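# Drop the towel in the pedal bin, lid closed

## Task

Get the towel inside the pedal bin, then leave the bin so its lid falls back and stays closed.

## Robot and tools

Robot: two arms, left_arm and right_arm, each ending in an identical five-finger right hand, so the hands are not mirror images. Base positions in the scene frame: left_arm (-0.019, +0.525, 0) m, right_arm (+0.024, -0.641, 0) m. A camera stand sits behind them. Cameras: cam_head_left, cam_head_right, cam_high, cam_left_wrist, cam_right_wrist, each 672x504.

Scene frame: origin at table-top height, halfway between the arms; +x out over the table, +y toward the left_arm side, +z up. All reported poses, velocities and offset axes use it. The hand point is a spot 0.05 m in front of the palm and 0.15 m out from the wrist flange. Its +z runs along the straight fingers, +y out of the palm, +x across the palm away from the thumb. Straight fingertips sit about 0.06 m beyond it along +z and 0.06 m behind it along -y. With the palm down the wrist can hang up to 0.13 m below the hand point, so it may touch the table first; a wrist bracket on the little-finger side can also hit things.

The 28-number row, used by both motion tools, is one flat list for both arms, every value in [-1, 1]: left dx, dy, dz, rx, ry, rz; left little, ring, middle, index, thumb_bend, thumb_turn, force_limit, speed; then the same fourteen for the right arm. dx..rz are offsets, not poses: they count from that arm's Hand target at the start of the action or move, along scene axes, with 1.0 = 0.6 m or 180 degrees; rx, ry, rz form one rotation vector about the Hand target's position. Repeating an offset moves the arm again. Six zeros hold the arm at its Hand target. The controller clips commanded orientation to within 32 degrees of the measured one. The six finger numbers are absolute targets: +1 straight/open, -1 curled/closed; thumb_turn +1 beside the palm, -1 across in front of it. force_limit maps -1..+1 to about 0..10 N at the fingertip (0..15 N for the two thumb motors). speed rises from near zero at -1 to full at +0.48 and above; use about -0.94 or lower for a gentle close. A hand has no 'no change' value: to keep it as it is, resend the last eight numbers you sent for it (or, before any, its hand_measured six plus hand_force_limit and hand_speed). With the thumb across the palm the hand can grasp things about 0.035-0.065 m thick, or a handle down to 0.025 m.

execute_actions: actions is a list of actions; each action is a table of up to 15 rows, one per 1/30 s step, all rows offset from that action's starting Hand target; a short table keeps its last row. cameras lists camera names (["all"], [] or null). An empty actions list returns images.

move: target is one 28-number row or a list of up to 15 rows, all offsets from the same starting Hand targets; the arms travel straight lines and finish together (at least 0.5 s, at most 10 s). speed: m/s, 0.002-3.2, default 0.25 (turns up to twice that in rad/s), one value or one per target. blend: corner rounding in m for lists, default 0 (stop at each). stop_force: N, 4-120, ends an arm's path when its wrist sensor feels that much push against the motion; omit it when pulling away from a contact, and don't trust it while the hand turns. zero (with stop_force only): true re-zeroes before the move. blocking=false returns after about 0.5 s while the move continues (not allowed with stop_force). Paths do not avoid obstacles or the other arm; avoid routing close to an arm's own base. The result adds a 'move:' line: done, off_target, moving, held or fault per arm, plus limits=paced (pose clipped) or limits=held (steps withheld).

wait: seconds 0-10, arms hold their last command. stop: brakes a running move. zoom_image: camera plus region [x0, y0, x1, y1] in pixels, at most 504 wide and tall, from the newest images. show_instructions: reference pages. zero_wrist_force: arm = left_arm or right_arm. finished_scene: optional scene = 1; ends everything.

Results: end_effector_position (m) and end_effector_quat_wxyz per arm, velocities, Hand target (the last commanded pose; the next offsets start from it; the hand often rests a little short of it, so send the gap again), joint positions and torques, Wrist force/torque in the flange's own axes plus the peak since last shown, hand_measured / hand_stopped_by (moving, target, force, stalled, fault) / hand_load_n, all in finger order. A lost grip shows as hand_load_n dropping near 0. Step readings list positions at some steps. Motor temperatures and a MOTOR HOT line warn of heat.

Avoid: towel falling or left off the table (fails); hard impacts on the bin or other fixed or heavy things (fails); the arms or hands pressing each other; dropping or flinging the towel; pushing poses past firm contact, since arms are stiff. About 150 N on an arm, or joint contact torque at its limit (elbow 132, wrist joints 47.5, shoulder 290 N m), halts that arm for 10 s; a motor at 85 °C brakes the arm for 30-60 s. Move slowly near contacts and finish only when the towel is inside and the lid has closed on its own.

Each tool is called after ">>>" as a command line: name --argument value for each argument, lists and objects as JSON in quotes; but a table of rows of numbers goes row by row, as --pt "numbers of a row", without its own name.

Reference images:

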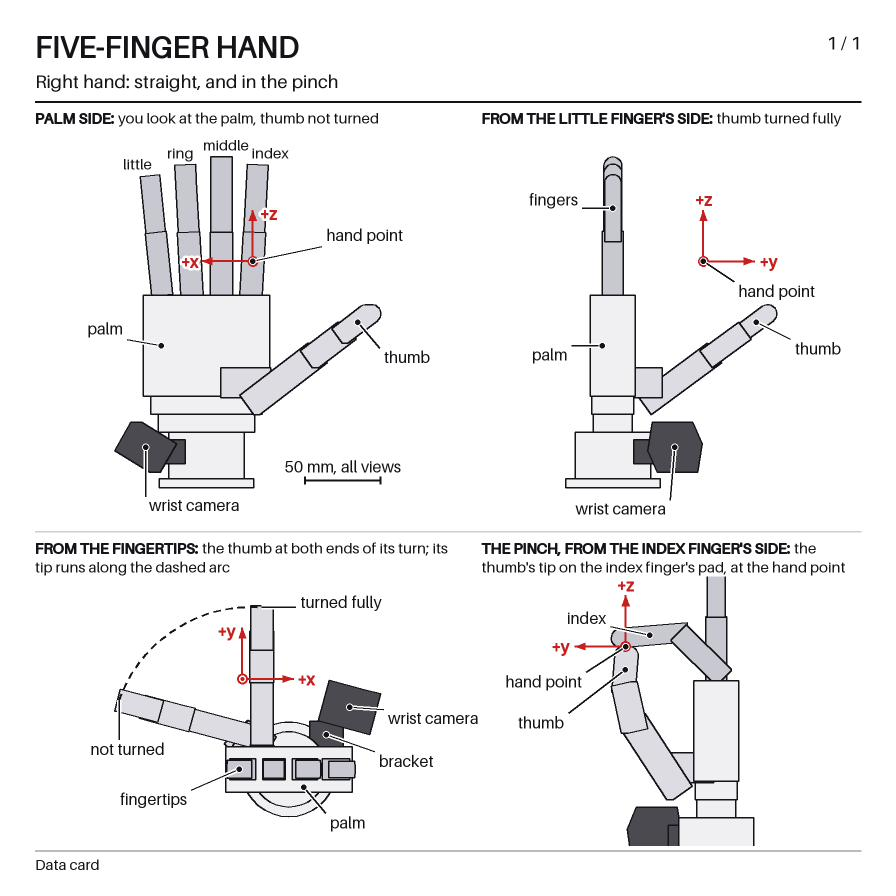

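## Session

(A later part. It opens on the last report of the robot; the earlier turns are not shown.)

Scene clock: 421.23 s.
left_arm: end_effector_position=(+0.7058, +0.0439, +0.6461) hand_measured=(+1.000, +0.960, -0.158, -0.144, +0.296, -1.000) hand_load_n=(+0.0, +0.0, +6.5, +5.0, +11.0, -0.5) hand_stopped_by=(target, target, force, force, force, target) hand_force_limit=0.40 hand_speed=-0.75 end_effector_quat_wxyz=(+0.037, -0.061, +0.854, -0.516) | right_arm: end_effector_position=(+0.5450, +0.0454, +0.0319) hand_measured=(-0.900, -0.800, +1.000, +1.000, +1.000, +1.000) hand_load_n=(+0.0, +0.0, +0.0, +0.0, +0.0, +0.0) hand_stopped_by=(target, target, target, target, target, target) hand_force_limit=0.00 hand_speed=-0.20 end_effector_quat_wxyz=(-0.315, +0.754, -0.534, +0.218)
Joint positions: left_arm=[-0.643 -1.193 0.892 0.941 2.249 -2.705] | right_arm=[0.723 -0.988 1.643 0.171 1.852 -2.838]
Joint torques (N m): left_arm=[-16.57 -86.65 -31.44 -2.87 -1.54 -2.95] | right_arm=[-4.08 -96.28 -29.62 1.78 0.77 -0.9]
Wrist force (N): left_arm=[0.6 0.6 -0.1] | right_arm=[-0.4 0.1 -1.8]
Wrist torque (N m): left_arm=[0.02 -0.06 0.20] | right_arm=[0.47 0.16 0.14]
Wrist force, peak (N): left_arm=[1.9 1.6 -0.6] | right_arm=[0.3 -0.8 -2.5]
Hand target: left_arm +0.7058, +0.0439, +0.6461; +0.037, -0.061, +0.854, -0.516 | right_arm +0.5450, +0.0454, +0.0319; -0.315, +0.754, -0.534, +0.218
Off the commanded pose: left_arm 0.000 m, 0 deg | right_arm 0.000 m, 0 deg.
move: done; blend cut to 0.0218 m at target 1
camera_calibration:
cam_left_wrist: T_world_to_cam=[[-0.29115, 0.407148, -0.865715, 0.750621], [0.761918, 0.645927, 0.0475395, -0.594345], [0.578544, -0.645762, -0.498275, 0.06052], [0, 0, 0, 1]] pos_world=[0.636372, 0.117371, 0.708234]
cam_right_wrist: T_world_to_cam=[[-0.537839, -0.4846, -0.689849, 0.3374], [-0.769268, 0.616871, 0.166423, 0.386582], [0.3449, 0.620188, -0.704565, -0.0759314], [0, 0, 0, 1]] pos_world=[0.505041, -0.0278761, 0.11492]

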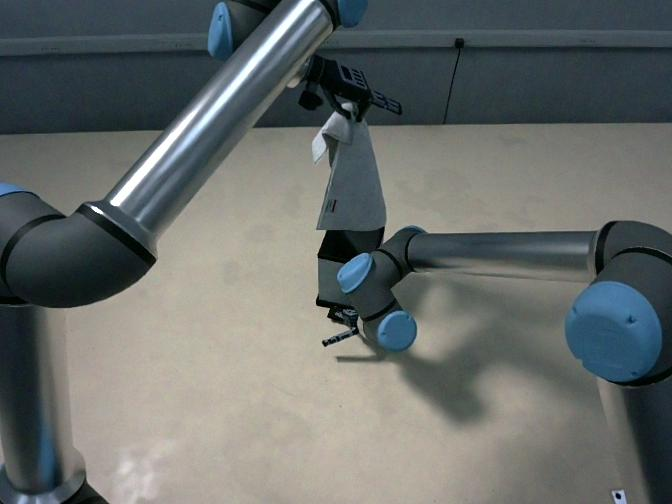

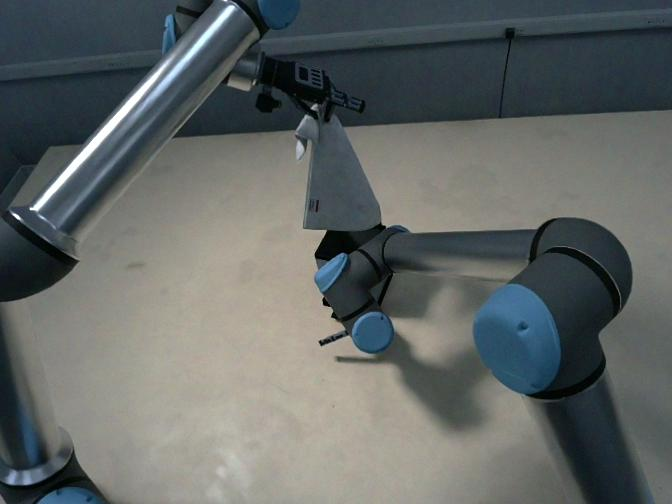

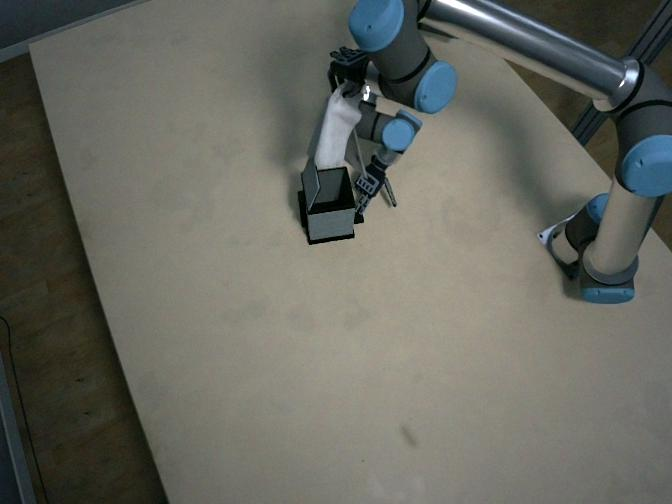

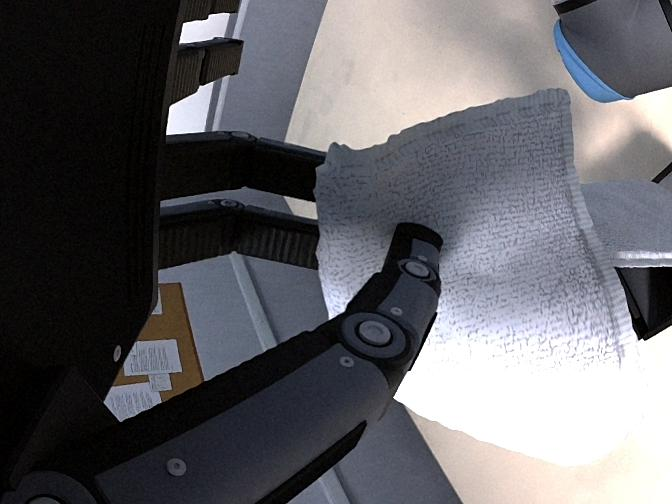

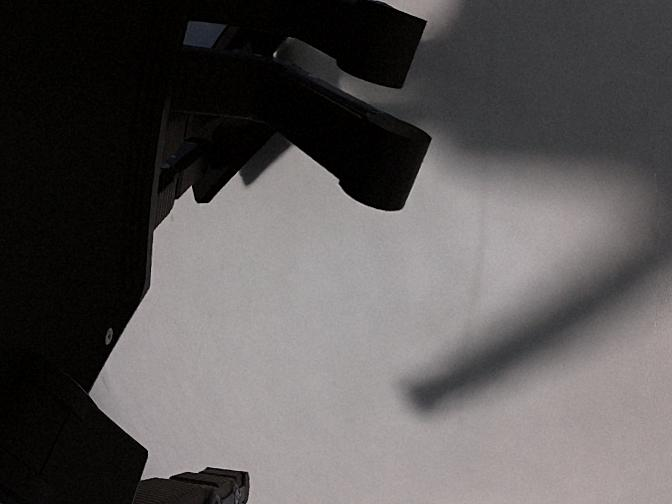

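>>> move --pt "0.0167 0.0333 0.0 0 0 0 1.0 0.96 -0.5 -0.5 0.1 -1.0 0.4 -0.75 0 0 0 0 0 0 -0.9 -0.8 1 1 1 1 0 -0.2" --pt "0.0167 0.0333 -0.2 0 0 0 1.0 0.96 -0.5 -0.5 0.1 -1.0 0.4 -0.75 0 0 0 0 0 0 -0.9 -0.8 1 1 1 1 0 -0.2" --speed '[0.06, 0.1]' --cameras '["cam_head_left", "cam_high", "cam_head_right", "cam_left_wrist"]'

>>> zoom_image --camera "cam_head_left" --region '[240, 50, 450, 330]'

>>> zoom_image --camera "cam_high" --region '[270, 70, 440, 260]'

>>> zoom_image --camera "cam_head_right" --region '[240, 50, 450, 330]'

Scene clock: 457.00 s.
left_arm: end_effector_position=(+0.7158, +0.0639, +0.5262) hand_measured=(+1.000, +0.960, -0.158, -0.144, +0.296, -1.000) hand_load_n=(+0.0, +0.0, +6.5, +5.5, +11.0, -1.0) hand_stopped_by=(target, target, force, force, force, target) hand_force_limit=0.40 hand_speed=-0.75 end_effector_quat_wxyz=(+0.037, -0.061, +0.854, -0.516) | right_arm: end_effector_position=(+0.5450, +0.0454, +0.0319) hand_measured=(-0.900, -0.800, +1.000, +1.000, +1.000, +1.000) hand_load_n=(+0.0, +0.0, +0.5, +0.0, +0.0, +0.0) hand_stopped_by=(target, target, target, target, target, target) hand_force_limit=0.00 hand_speed=-0.20 end_effector_quat_wxyz=(-0.315, +0.754, -0.534, +0.218)
Joint positions: left_arm=[-0.612 -1.23 1.159 0.727 2.274 -2.681] | right_arm=[0.723 -0.988 1.643 0.171 1.852 -2.838]
Joint torques (N m): left_arm=[3.13 -85.22 -33.04 -1.89 -1.55 -2.63] | right_arm=[-4.19 -77.55 -28.77 1.66 0.4 -1.2]
Wrist force (N): left_arm=[0.3 0.4 -0.6] | right_arm=[-0.3 0.3 -1.7]
Wrist torque (N m): left_arm=[0.04 -0.01 0.21] | right_arm=[0.54 0.13 0.16]
Wrist force, peak (N): left_arm=[0.4 1.1 0.4] | right_arm=[0.3 0.0 -2.1]
Hand target: left_arm +0.7158, +0.0639, +0.5261; +0.037, -0.061, +0.854, -0.516 | right_arm +0.5450, +0.0454, +0.0319; -0.315, +0.754, -0.534, +0.218
Off the commanded pose: left_arm 0.000 m, 0 deg | right_arm 0.000 m, 0 deg.
move: done
camera_calibration:
cam_left_wrist: T_world_to_cam=[[-0.291067, 0.407185, -0.865726, 0.641538], [0.761899, 0.645941, 0.0476525, -0.609239], [0.578611, -0.645725, -0.498245, 0.00784062], [0, 0, 0, 1]] pos_world=[0.646372, 0.137371, 0.588334]
Images, in order (width x height): cam_head_left 672x504, cam_head_right 672x504, cam_high 672x504, cam_left_wrist 672x504.

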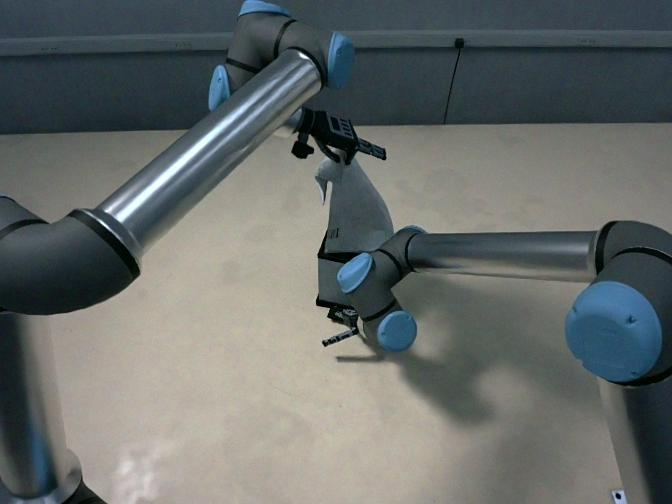

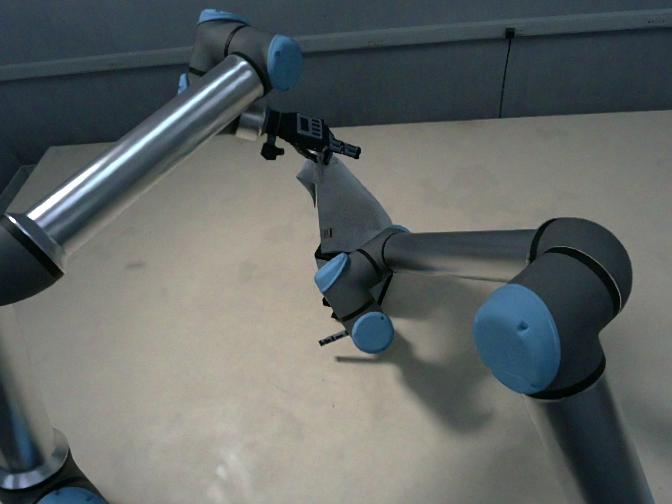

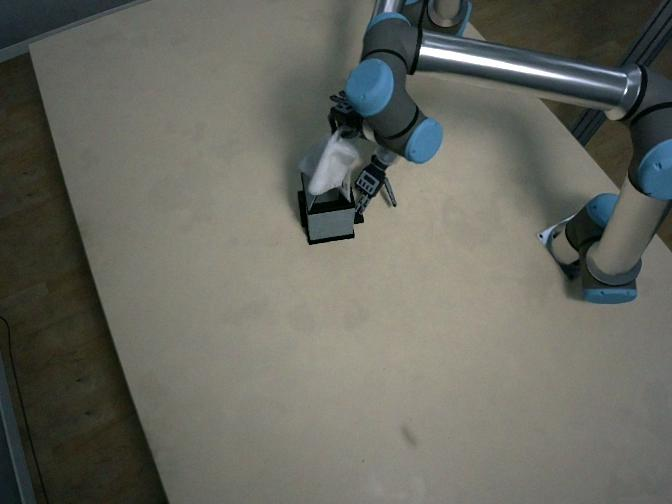

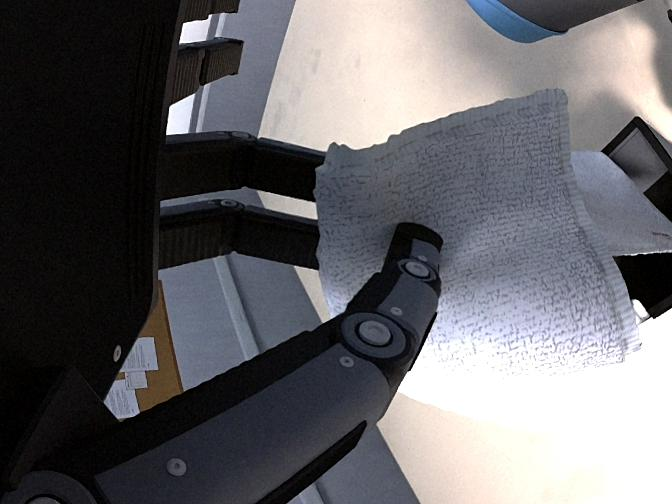

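Scaled by 1.800 from the camera's 672x504 image, which has a finer 960x720 frame.

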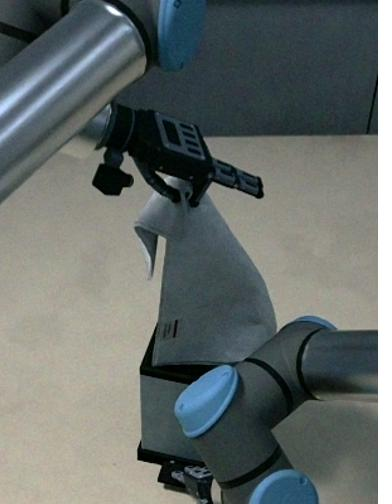

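Scaled by 2.653 from the camera's 672x504 image, which has a finer 960x720 frame.

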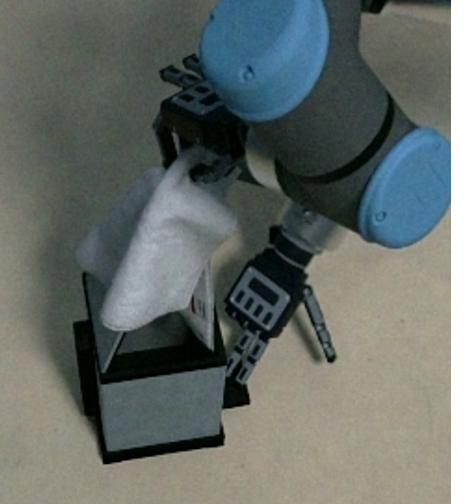

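Scaled by 1.800 from the camera's 672x504 image, which has a finer 960x720 frame.

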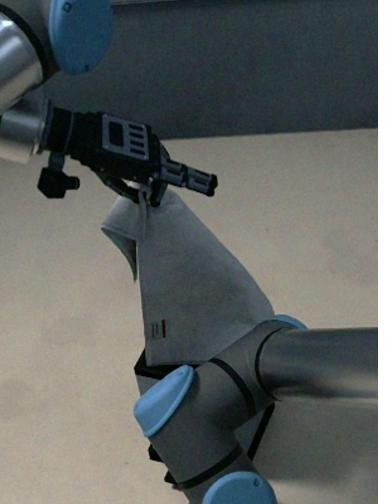

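>>> move --pt "-0.04 0.04 0.1 0 0 0 1.0 0.96 -0.5 -0.5 0.1 -1.0 0.4 -0.75 0 0 0 0 0 0 -0.9 -0.8 1 1 1 1 0 -0.2" --pt "-0.04 0.05 0.2 0 0 0 1.0 0.96 -0.5 -0.5 0.1 -1.0 0.4 -0.75 0 0 0 0 0 0 -0.9 -0.8 1 1 1 1 0 -0.2" --speed '[0.1, 0.1]' --blend '[0.02, 0]' --cameras '["cam_head_left", "cam_high", "cam_head_right", "cam_left_wrist"]'

>>> zoom_image --camera "cam_head_left" --region '[240, 50, 450, 330]'

>>> zoom_image --camera "cam_high" --region '[270, 70, 440, 260]'

>>> zoom_image --camera "cam_head_right" --region '[240, 50, 450, 330]'

Scene clock: 477.37 s.
left_arm: end_effector_position=(+0.6918, +0.0939, +0.6461) hand_measured=(+1.000, +0.960, -0.158, -0.144, +0.296, -1.000) hand_load_n=(+0.0, +0.0, +6.5, +5.0, +11.0, -1.0) hand_stopped_by=(target, target, force, force, force, target) hand_force_limit=0.40 hand_speed=-0.75 end_effector_quat_wxyz=(+0.037, -0.061, +0.854, -0.516) | right_arm: end_effector_position=(+0.5450, +0.0454, +0.0319) hand_measured=(-0.900, -0.800, +1.000, +1.000, +1.000, +1.000) hand_load_n=(+0.0, +0.0, +0.0, +0.0, +0.0, +0.0) hand_stopped_by=(target, target, target, target, target, target) hand_force_limit=0.00 hand_speed=-0.20 end_effector_quat_wxyz=(-0.315, +0.754, -0.534, +0.218)
Joint positions: left_arm=[-0.595 -1.252 0.977 0.939 2.287 -2.668] | right_arm=[0.723 -0.988 1.643 0.171 1.852 -2.838]
Joint torques (N m): left_arm=[14.68 -51.99 -53.09 5.03 2.62 2.06] | right_arm=[-1.82 -78.29 -25.89 1.42 -0.15 -1.67]
Wrist force (N): left_arm=[0.6 0.8 -0.2] | right_arm=[-0.1 -0.2 -1.8]
Wrist torque (N m): left_arm=[0.06 -0.07 -0.03] | right_arm=[0.47 0.11 0.15]
Wrist force, peak (N): left_arm=[0.8 0.2 -0.7] | right_arm=[-0.5 0.0 -2.3]
Hand target: left_arm +0.6918, +0.0939, +0.6461; +0.037, -0.061, +0.854, -0.516 | right_arm +0.5450, +0.0454, +0.0319; -0.315, +0.754, -0.534, +0.218
Off the commanded pose: left_arm 0.000 m, 0 deg | right_arm 0.000 m, 0 deg.
move: done
camera_calibration:
cam_left_wrist: T_world_to_cam=[[-0.291133, 0.407129, -0.865729, 0.726144], [0.761873, 0.645976, 0.0475777, -0.615913], [0.578611, -0.645725, -0.498246, 0.100725], [0, 0, 0, 1]] pos_world=[0.622372, 0.167271, 0.708134]
Images, in order (width x height): cam_head_left 672x504, cam_head_right 672x504, cam_high 672x504, cam_left_wrist 672x504.

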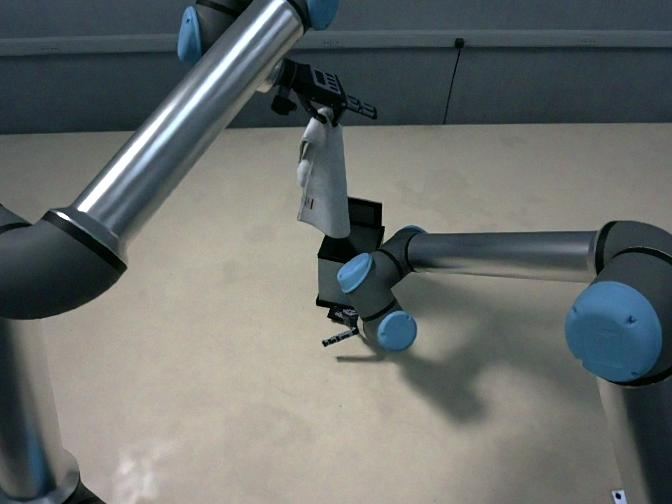

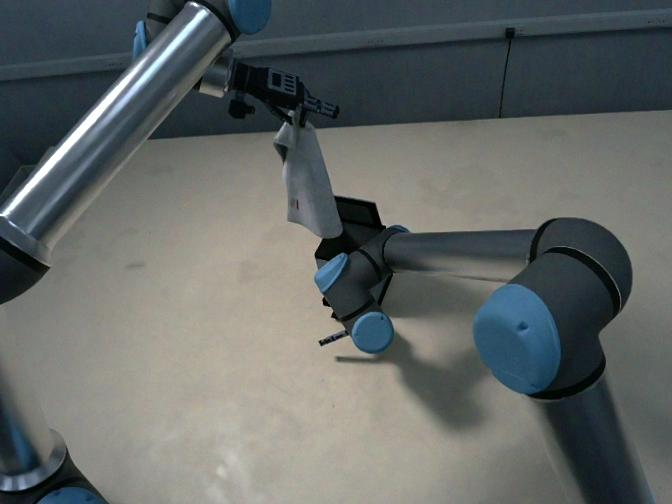

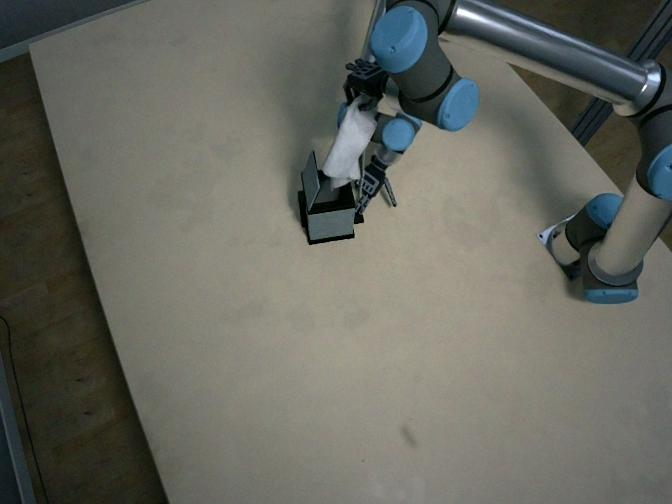

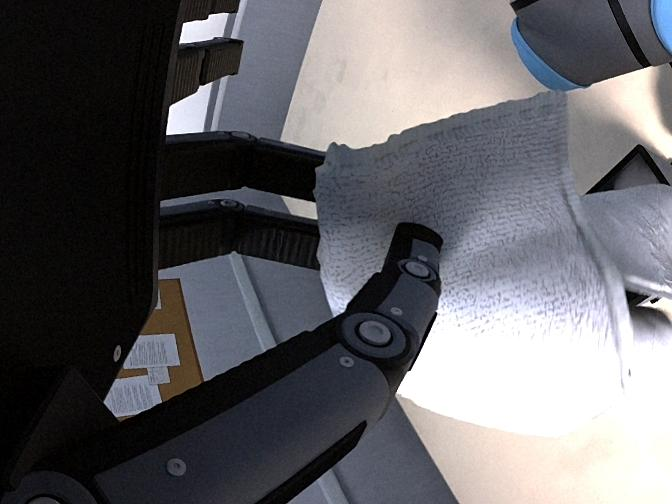

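Scaled by 1.800 from the camera's 672x504 image, which has a finer 960x720 frame.

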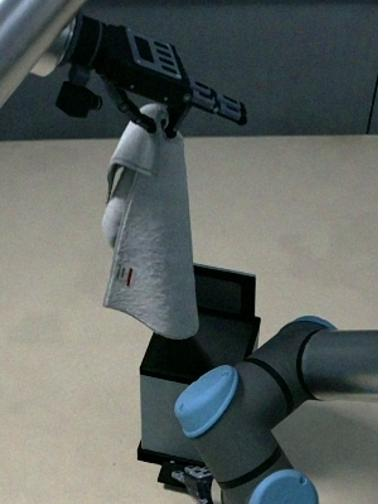

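Scaled by 2.653 from the camera's 672x504 image, which has a finer 960x720 frame.

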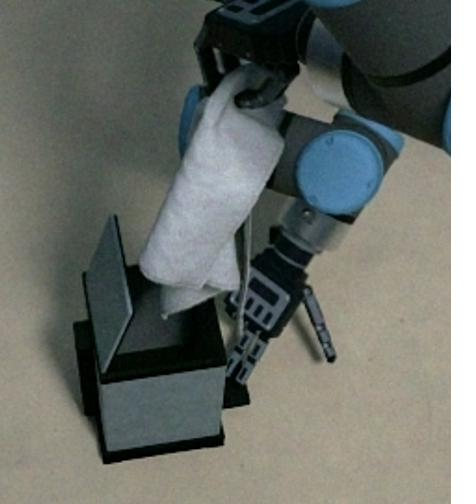

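Scaled by 1.800 from the camera's 672x504 image, which has a finer 960x720 frame.

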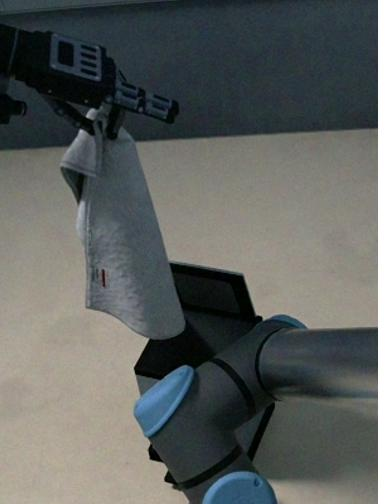

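>>> move --pt "0.005 -0.1017 0.0 0 0 0 1.0 0.96 -0.5 -0.5 0.1 -1.0 0.4 -0.75 0 0 0 0 0 0 -0.9 -0.8 1 1 1 1 0 -0.2" --pt "0.005 -0.1017 -0.1 0 0 0 1.0 0.96 -0.5 -0.5 0.1 -1.0 0.4 -0.75 0 0 0 0 0 0 -0.9 -0.8 1 1 1 1 0 -0.2" --speed '[0.05, 0.06]' --cameras '["cam_head_left", "cam_high", "cam_head_right", "cam_left_wrist"]'

>>> zoom_image --camera "cam_head_left" --region '[240, 50, 450, 330]'

>>> zoom_image --camera "cam_high" --region '[270, 70, 440, 260]'

>>> zoom_image --camera "cam_head_right" --region '[240, 50, 450, 330]'

Scene clock: 493.60 s.
left_arm: end_effector_position=(+0.6948, +0.0329, +0.5862) hand_measured=(+1.000, +0.960, -0.158, -0.144, +0.296, -1.000) hand_load_n=(+0.0, +0.0, +6.0, +5.0, +11.0, -0.5) hand_stopped_by=(target, target, force, force, force, target) hand_force_limit=0.40 hand_speed=-0.75 end_effector_quat_wxyz=(+0.037, -0.061, +0.854, -0.516) | right_arm: end_effector_position=(+0.5450, +0.0454, +0.0319) hand_measured=(-0.900, -0.800, +1.000, +1.000, +1.000, +1.000) hand_load_n=(+0.0, +0.0, +0.0, +0.0, +0.0, +0.0) hand_stopped_by=(target, target, target, target, target, target) hand_force_limit=0.00 hand_speed=-0.20 end_effector_quat_wxyz=(-0.315, +0.754, -0.534, +0.218)
Joint positions: left_arm=[-0.665 -1.234 1.056 0.808 2.231 -2.722] | right_arm=[0.723 -0.988 1.643 0.171 1.852 -2.838]
Joint torques (N m): left_arm=[-18.28 -84.51 -31.09 -2.61 -1.49 -2.57] | right_arm=[-0.3 -77.29 -27.87 1.17 -0.07 -1.73]
Wrist force (N): left_arm=[0.5 0.2 0.0] | right_arm=[0.1 -0.2 -1.8]
Wrist torque (N m): left_arm=[-0.01 -0.06 0.21] | right_arm=[0.48 0.08 0.16]
Wrist force, peak (N): left_arm=[0.7 1.2 -0.1] | right_arm=[-0.1 -0.2 -2.3]
Hand target: left_arm +0.6948, +0.0329, +0.5861; +0.037, -0.061, +0.854, -0.516 | right_arm +0.5450, +0.0454, +0.0319; -0.315, +0.754, -0.534, +0.218
Off the commanded pose: left_arm 0.000 m, 0 deg | right_arm 0.000 m, 0 deg.
move: done
camera_calibration:
cam_left_wrist: T_world_to_cam=[[-0.29106, 0.407177, -0.865731, 0.700033], [0.76198, 0.64585, 0.0475819, -0.576005], [0.578507, -0.645821, -0.498242, 0.0298769], [0, 0, 0, 1]] pos_world=[0.625372, 0.106271, 0.648334]
Images, in order (width x height): cam_head_left 672x504, cam_head_right 672x504, cam_high 672x504, cam_left_wrist 672x504.

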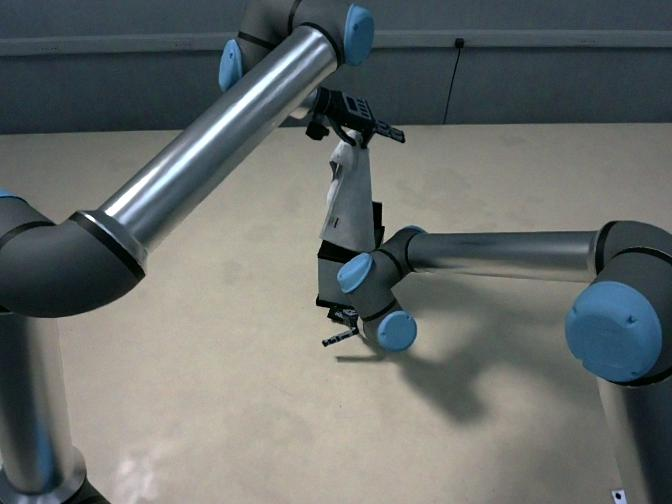

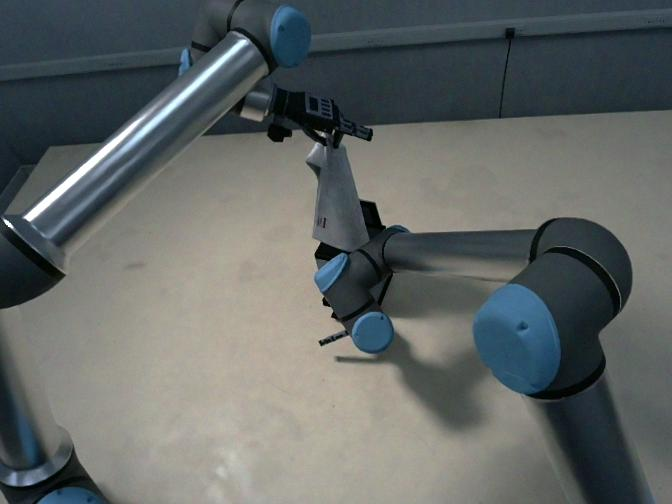

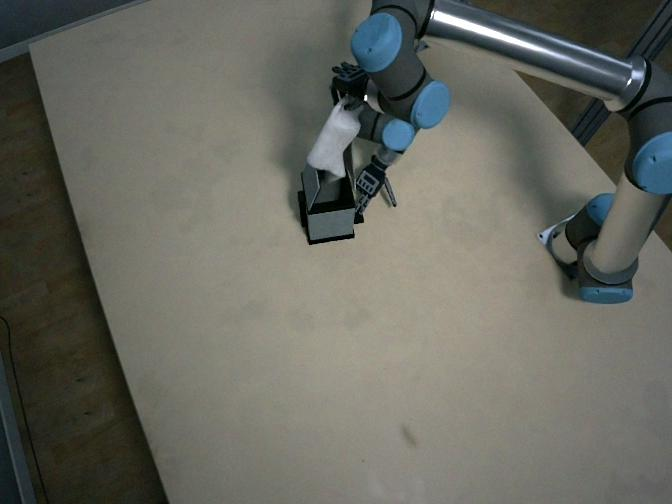

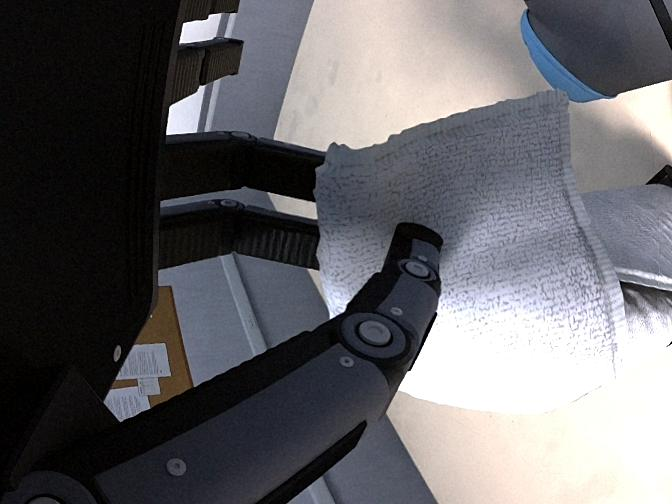

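Scaled by 1.800 from the camera's 672x504 image, which has a finer 960x720 frame.

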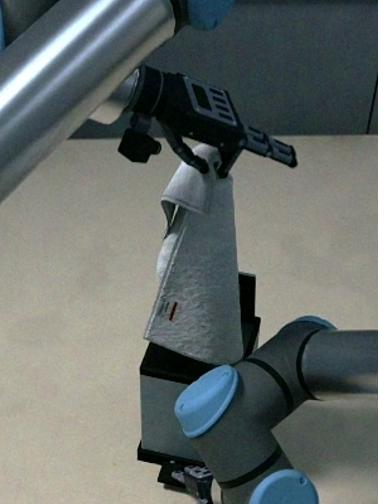

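Scaled by 2.653 from the camera's 672x504 image, which has a finer 960x720 frame.

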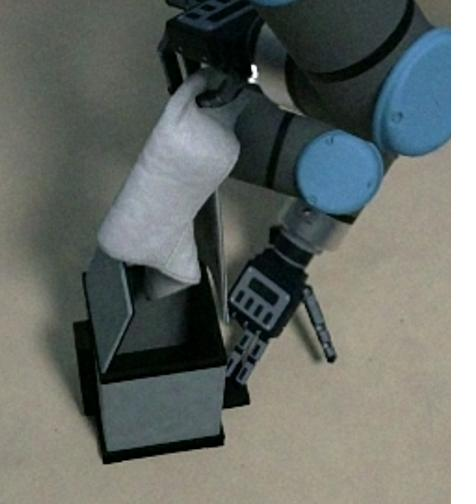

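Scaled by 1.800 from the camera's 672x504 image, which has a finer 960x720 frame.

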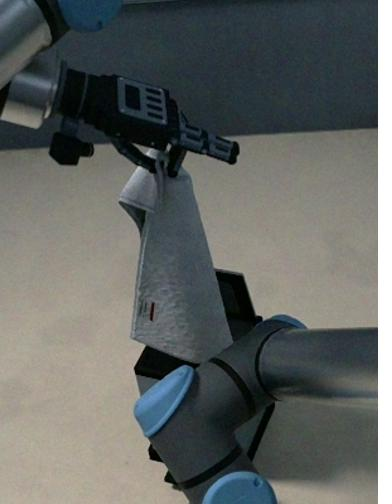

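>>> move --pt "0.0 0.0 0.1 0 0 0 1.0 0.96 -0.5 -0.5 0.1 -1.0 0.4 -0.75 0 0 0 0 0 0 -0.9 -0.8 1 1 1 1 0 -0.2" --pt "-0.05 0.05 0.1 0 0 0 1.0 0.96 -0.5 -0.5 0.1 -1.0 0.4 -0.75 0 0 0 0 0 0 -0.9 -0.8 1 1 1 1 0 -0.2" --pt "-0.05 0.05 -0.08 0 0 0 1.0 0.96 -0.5 -0.5 0.1 -1.0 0.4 -0.75 0 0 0 0 0 0 -0.9 -0.8 1 1 1 1 0 -0.2" --speed '[0.1, 0.05, 0.1]' --blend '[0.01, 0, 0]' --cameras '["cam_head_left", "cam_high", "cam_head_right"]'

>>> zoom_image --camera "cam_head_left" --region '[240, 50, 450, 330]'

>>> zoom_image --camera "cam_high" --region '[270, 70, 440, 260]'

>>> zoom_image --camera "cam_head_right" --region '[240, 50, 450, 330]'

Scene clock: 506.03 s.
left_arm: end_effector_position=(+0.6648, +0.0629, +0.5382) hand_measured=(+1.000, +0.960, -0.158, -0.144, +0.296, -1.000) hand_load_n=(+0.0, -0.5, +6.0, +5.0, +11.0, -1.0) hand_stopped_by=(target, target, force, force, force, target) hand_force_limit=0.40 hand_speed=-0.75 end_effector_quat_wxyz=(+0.037, -0.061, +0.854, -0.516) | right_arm: end_effector_position=(+0.5450, +0.0454, +0.0319) hand_measured=(-0.900, -0.800, +1.000, +1.000, +1.000, +1.000) hand_load_n=(+0.0, +0.0, +0.5, +0.0, +0.0, +0.0) hand_stopped_by=(target, target, target, target, target, target) hand_force_limit=0.00 hand_speed=-0.20 end_effector_quat_wxyz=(-0.315, +0.754, -0.534, +0.218)
Joint positions: left_arm=[-0.657 -1.317 1.249 0.701 2.237 -2.716] | right_arm=[0.723 -0.988 1.643 0.171 1.852 -2.838]
Joint torques (N m): left_arm=[3.96 -79.13 -33.76 -2.63 -1.52 -2.64] | right_arm=[-1.32 -79.05 -28.21 1.57 -0.25 -1.98]
Wrist force (N): left_arm=[0.2 0.5 -0.7] | right_arm=[-0.3 0.2 -1.7]
Wrist torque (N m): left_arm=[0.07 0.00 0.14] | right_arm=[0.53 0.14 0.15]
Wrist force, peak (N): left_arm=[1.2 0.6 0.2] | right_arm=[-0.3 0.0 -2.5]
Hand target: left_arm +0.6648, +0.0629, +0.5381; +0.037, -0.061, +0.854, -0.516 | right_arm +0.5450, +0.0454, +0.0319; -0.315, +0.754, -0.534, +0.218
Off the commanded pose: left_arm 0.000 m, 0 deg | right_arm 0.000 m, 0 deg.
move: done
Images, in order (width x height): cam_head_left 672x504, cam_head_right 672x504, cam_high 672x504.

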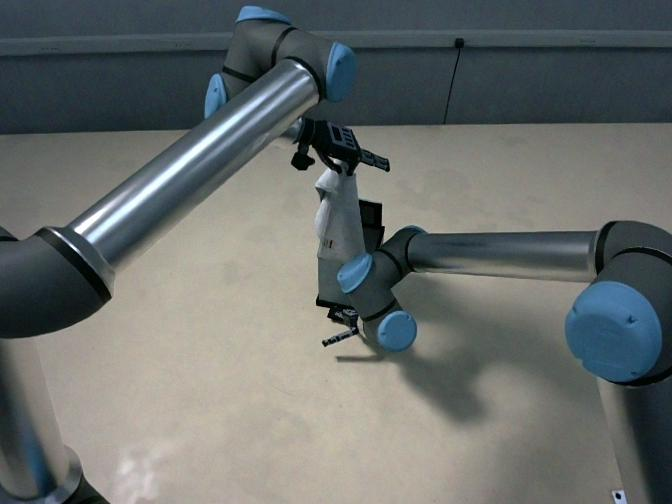

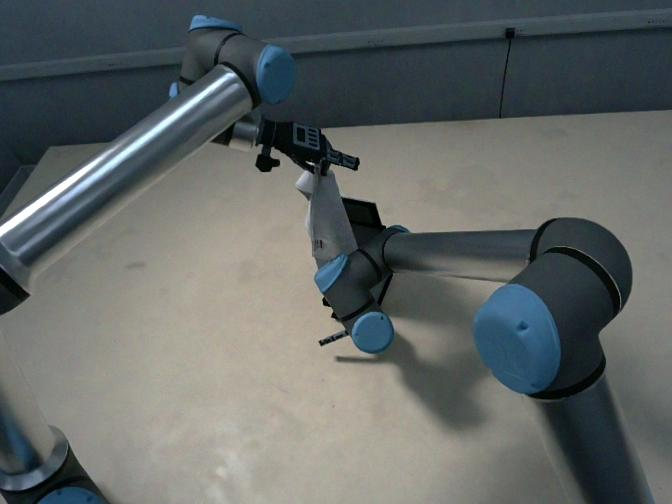

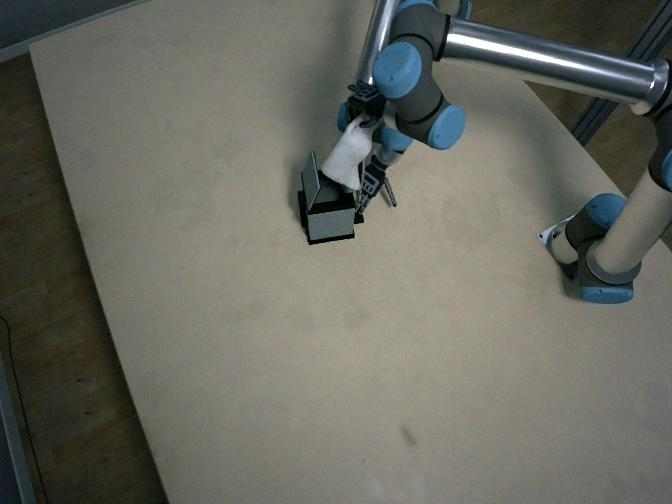

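Scaled by 1.800 from the camera's 672x504 image, which has a finer 960x720 frame.

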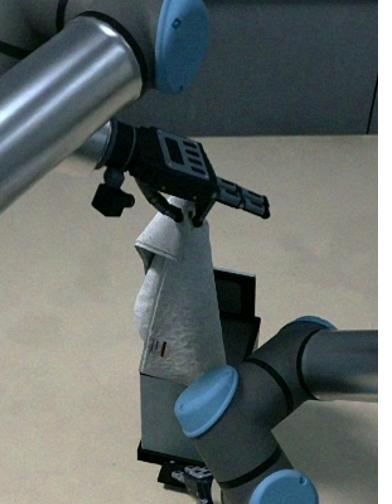

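Scaled by 2.653 from the camera's 672x504 image, which has a finer 960x720 frame.

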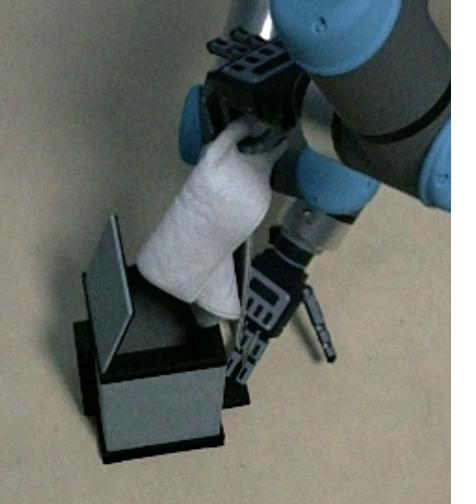

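Scaled by 1.800 from the camera's 672x504 image, which has a finer 960x720 frame.

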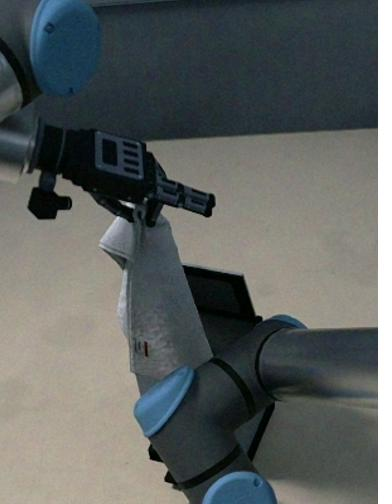

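>>> move --pt "0.0 0.0 0.055 0 0 0 1.0 0.96 -0.5 -0.5 0.1 -1.0 0.4 -0.75 0 0 0 0 0 0 -0.9 -0.8 1 1 1 1 0 -0.2" --pt "0.055 -0.02 0.055 0 0 0 1.0 0.96 -0.5 -0.5 0.1 -1.0 0.4 -0.75 0 0 0 0 0 0 -0.9 -0.8 1 1 1 1 0 -0.2" --pt "0.055 -0.02 -0.06 0 0 0 1.0 0.96 -0.5 -0.5 0.1 -1.0 0.4 -0.75 0 0 0 0 0 0 -0.9 -0.8 1 1 1 1 0 -0.2" --speed '[0.1, 0.05, 0.08]' --blend '[0.01, 0, 0]' --cameras '["cam_head_left", "cam_high", "cam_head_right"]'

>>> zoom_image --camera "cam_head_left" --region '[240, 50, 450, 330]'

>>> zoom_image --camera "cam_high" --region '[270, 70, 440, 260]'

>>> zoom_image --camera "cam_head_right" --region '[240, 50, 450, 330]'

Scene clock: 518.67 s.
left_arm: end_effector_position=(+0.6978, +0.0509, +0.5022) hand_measured=(+1.000, +0.960, -0.158, -0.144, +0.296, -1.000) hand_load_n=(+0.0, +0.0, +6.5, +5.0, +11.0, -1.0) hand_stopped_by=(target, target, force, force, force, target) hand_force_limit=0.40 hand_speed=-0.75 end_effector_quat_wxyz=(+0.037, -0.061, +0.854, -0.516) | right_arm: end_effector_position=(+0.5450, +0.0454, +0.0319) hand_measured=(-0.900, -0.800, +1.000, +1.000, +1.000, +1.000) hand_load_n=(+0.0, +0.0, +0.0, +0.0, +0.0, +0.0) hand_stopped_by=(target, target, target, target, target, target) hand_force_limit=0.00 hand_speed=-0.20 end_effector_quat_wxyz=(-0.315, +0.754, -0.534, +0.218)
Joint positions: left_arm=[-0.642 -1.256 1.234 0.662 2.25 -2.704] | right_arm=[0.723 -0.988 1.643 0.171 1.852 -2.838]
Joint torques (N m): left_arm=[10 -83.73 -32.15 -2.37 -0.78 -3.08] | right_arm=[-0.7 -76.44 -28.88 2.24 -0.44 -1.82]
Wrist force (N): left_arm=[0.3 0.6 -0.1] | right_arm=[0.1 -0.2 -1.8]
Wrist torque (N m): left_arm=[0.03 -0.03 0.01] | right_arm=[0.48 0.08 0.16]
Wrist force, peak (N): left_arm=[0.5 1.4 -0.1] | right_arm=[-0.2 -0.2 -2.3]
Hand target: left_arm +0.6978, +0.0509, +0.5021; +0.037, -0.061, +0.854, -0.516 | right_arm +0.5450, +0.0454, +0.0319; -0.315, +0.754, -0.534, +0.218
Off the commanded pose: left_arm 0.000 m, 0 deg | right_arm 0.000 m, 0 deg.
move: done
Images, in order (width x height): cam_head_left 672x504, cam_head_right 672x504, cam_high 672x504.

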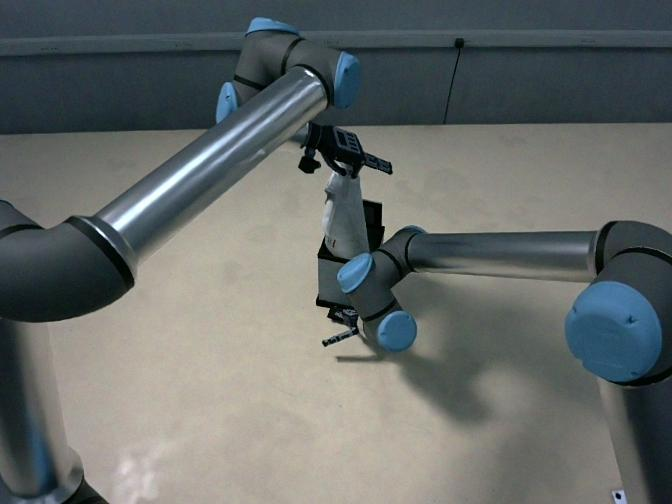

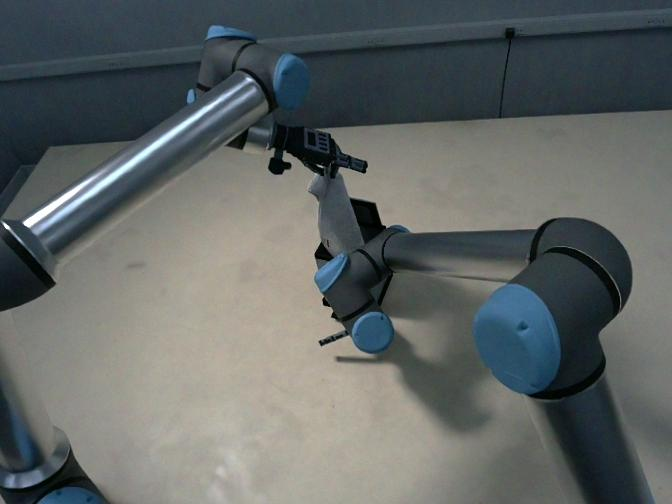

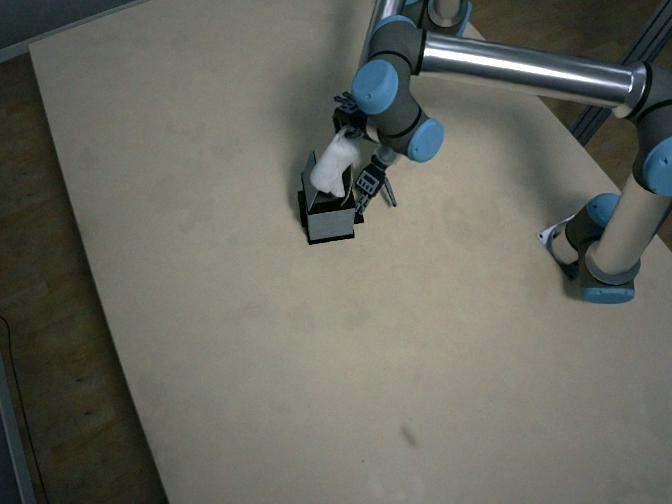

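Scaled by 1.800 from the camera's 672x504 image, which has a finer 960x720 frame.

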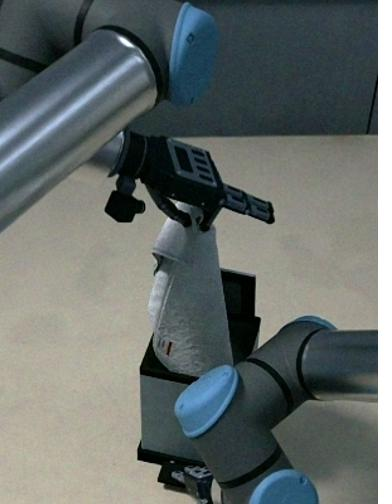

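Scaled by 2.653 from the camera's 672x504 image, which has a finer 960x720 frame.

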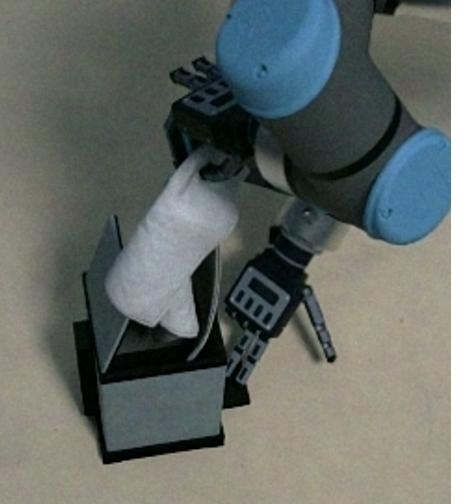

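Scaled by 1.800 from the camera's 672x504 image, which has a finer 960x720 frame.

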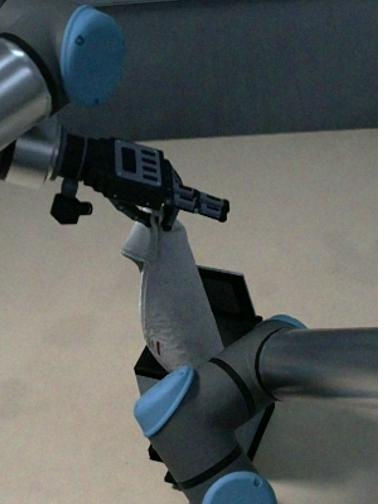

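>>> zoom_image --camera "cam_high" --region '[295, 130, 365, 220]'

>>> zoom_image --camera "cam_head_left" --region '[305, 160, 405, 270]'

Scaled by 5.600 from the camera's 672x504 image, which has a finer 960x720 frame.

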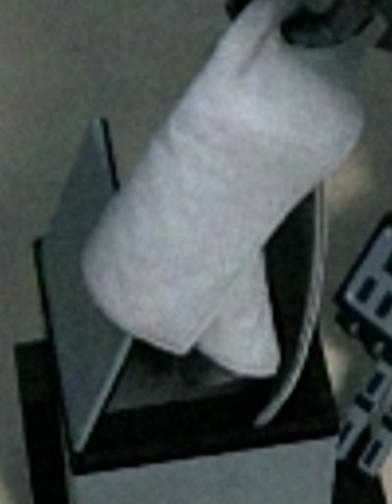

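Scaled by 4.582 from the camera's 672x504 image, which has a finer 960x720 frame.

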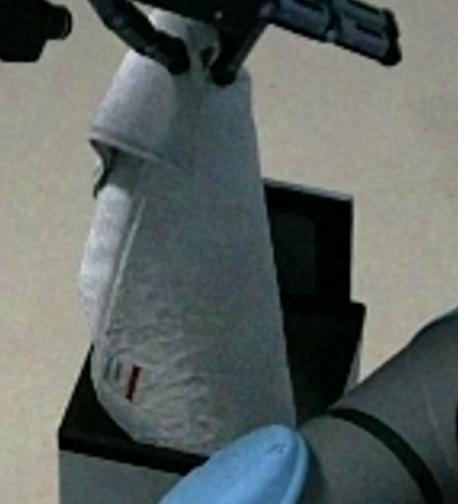

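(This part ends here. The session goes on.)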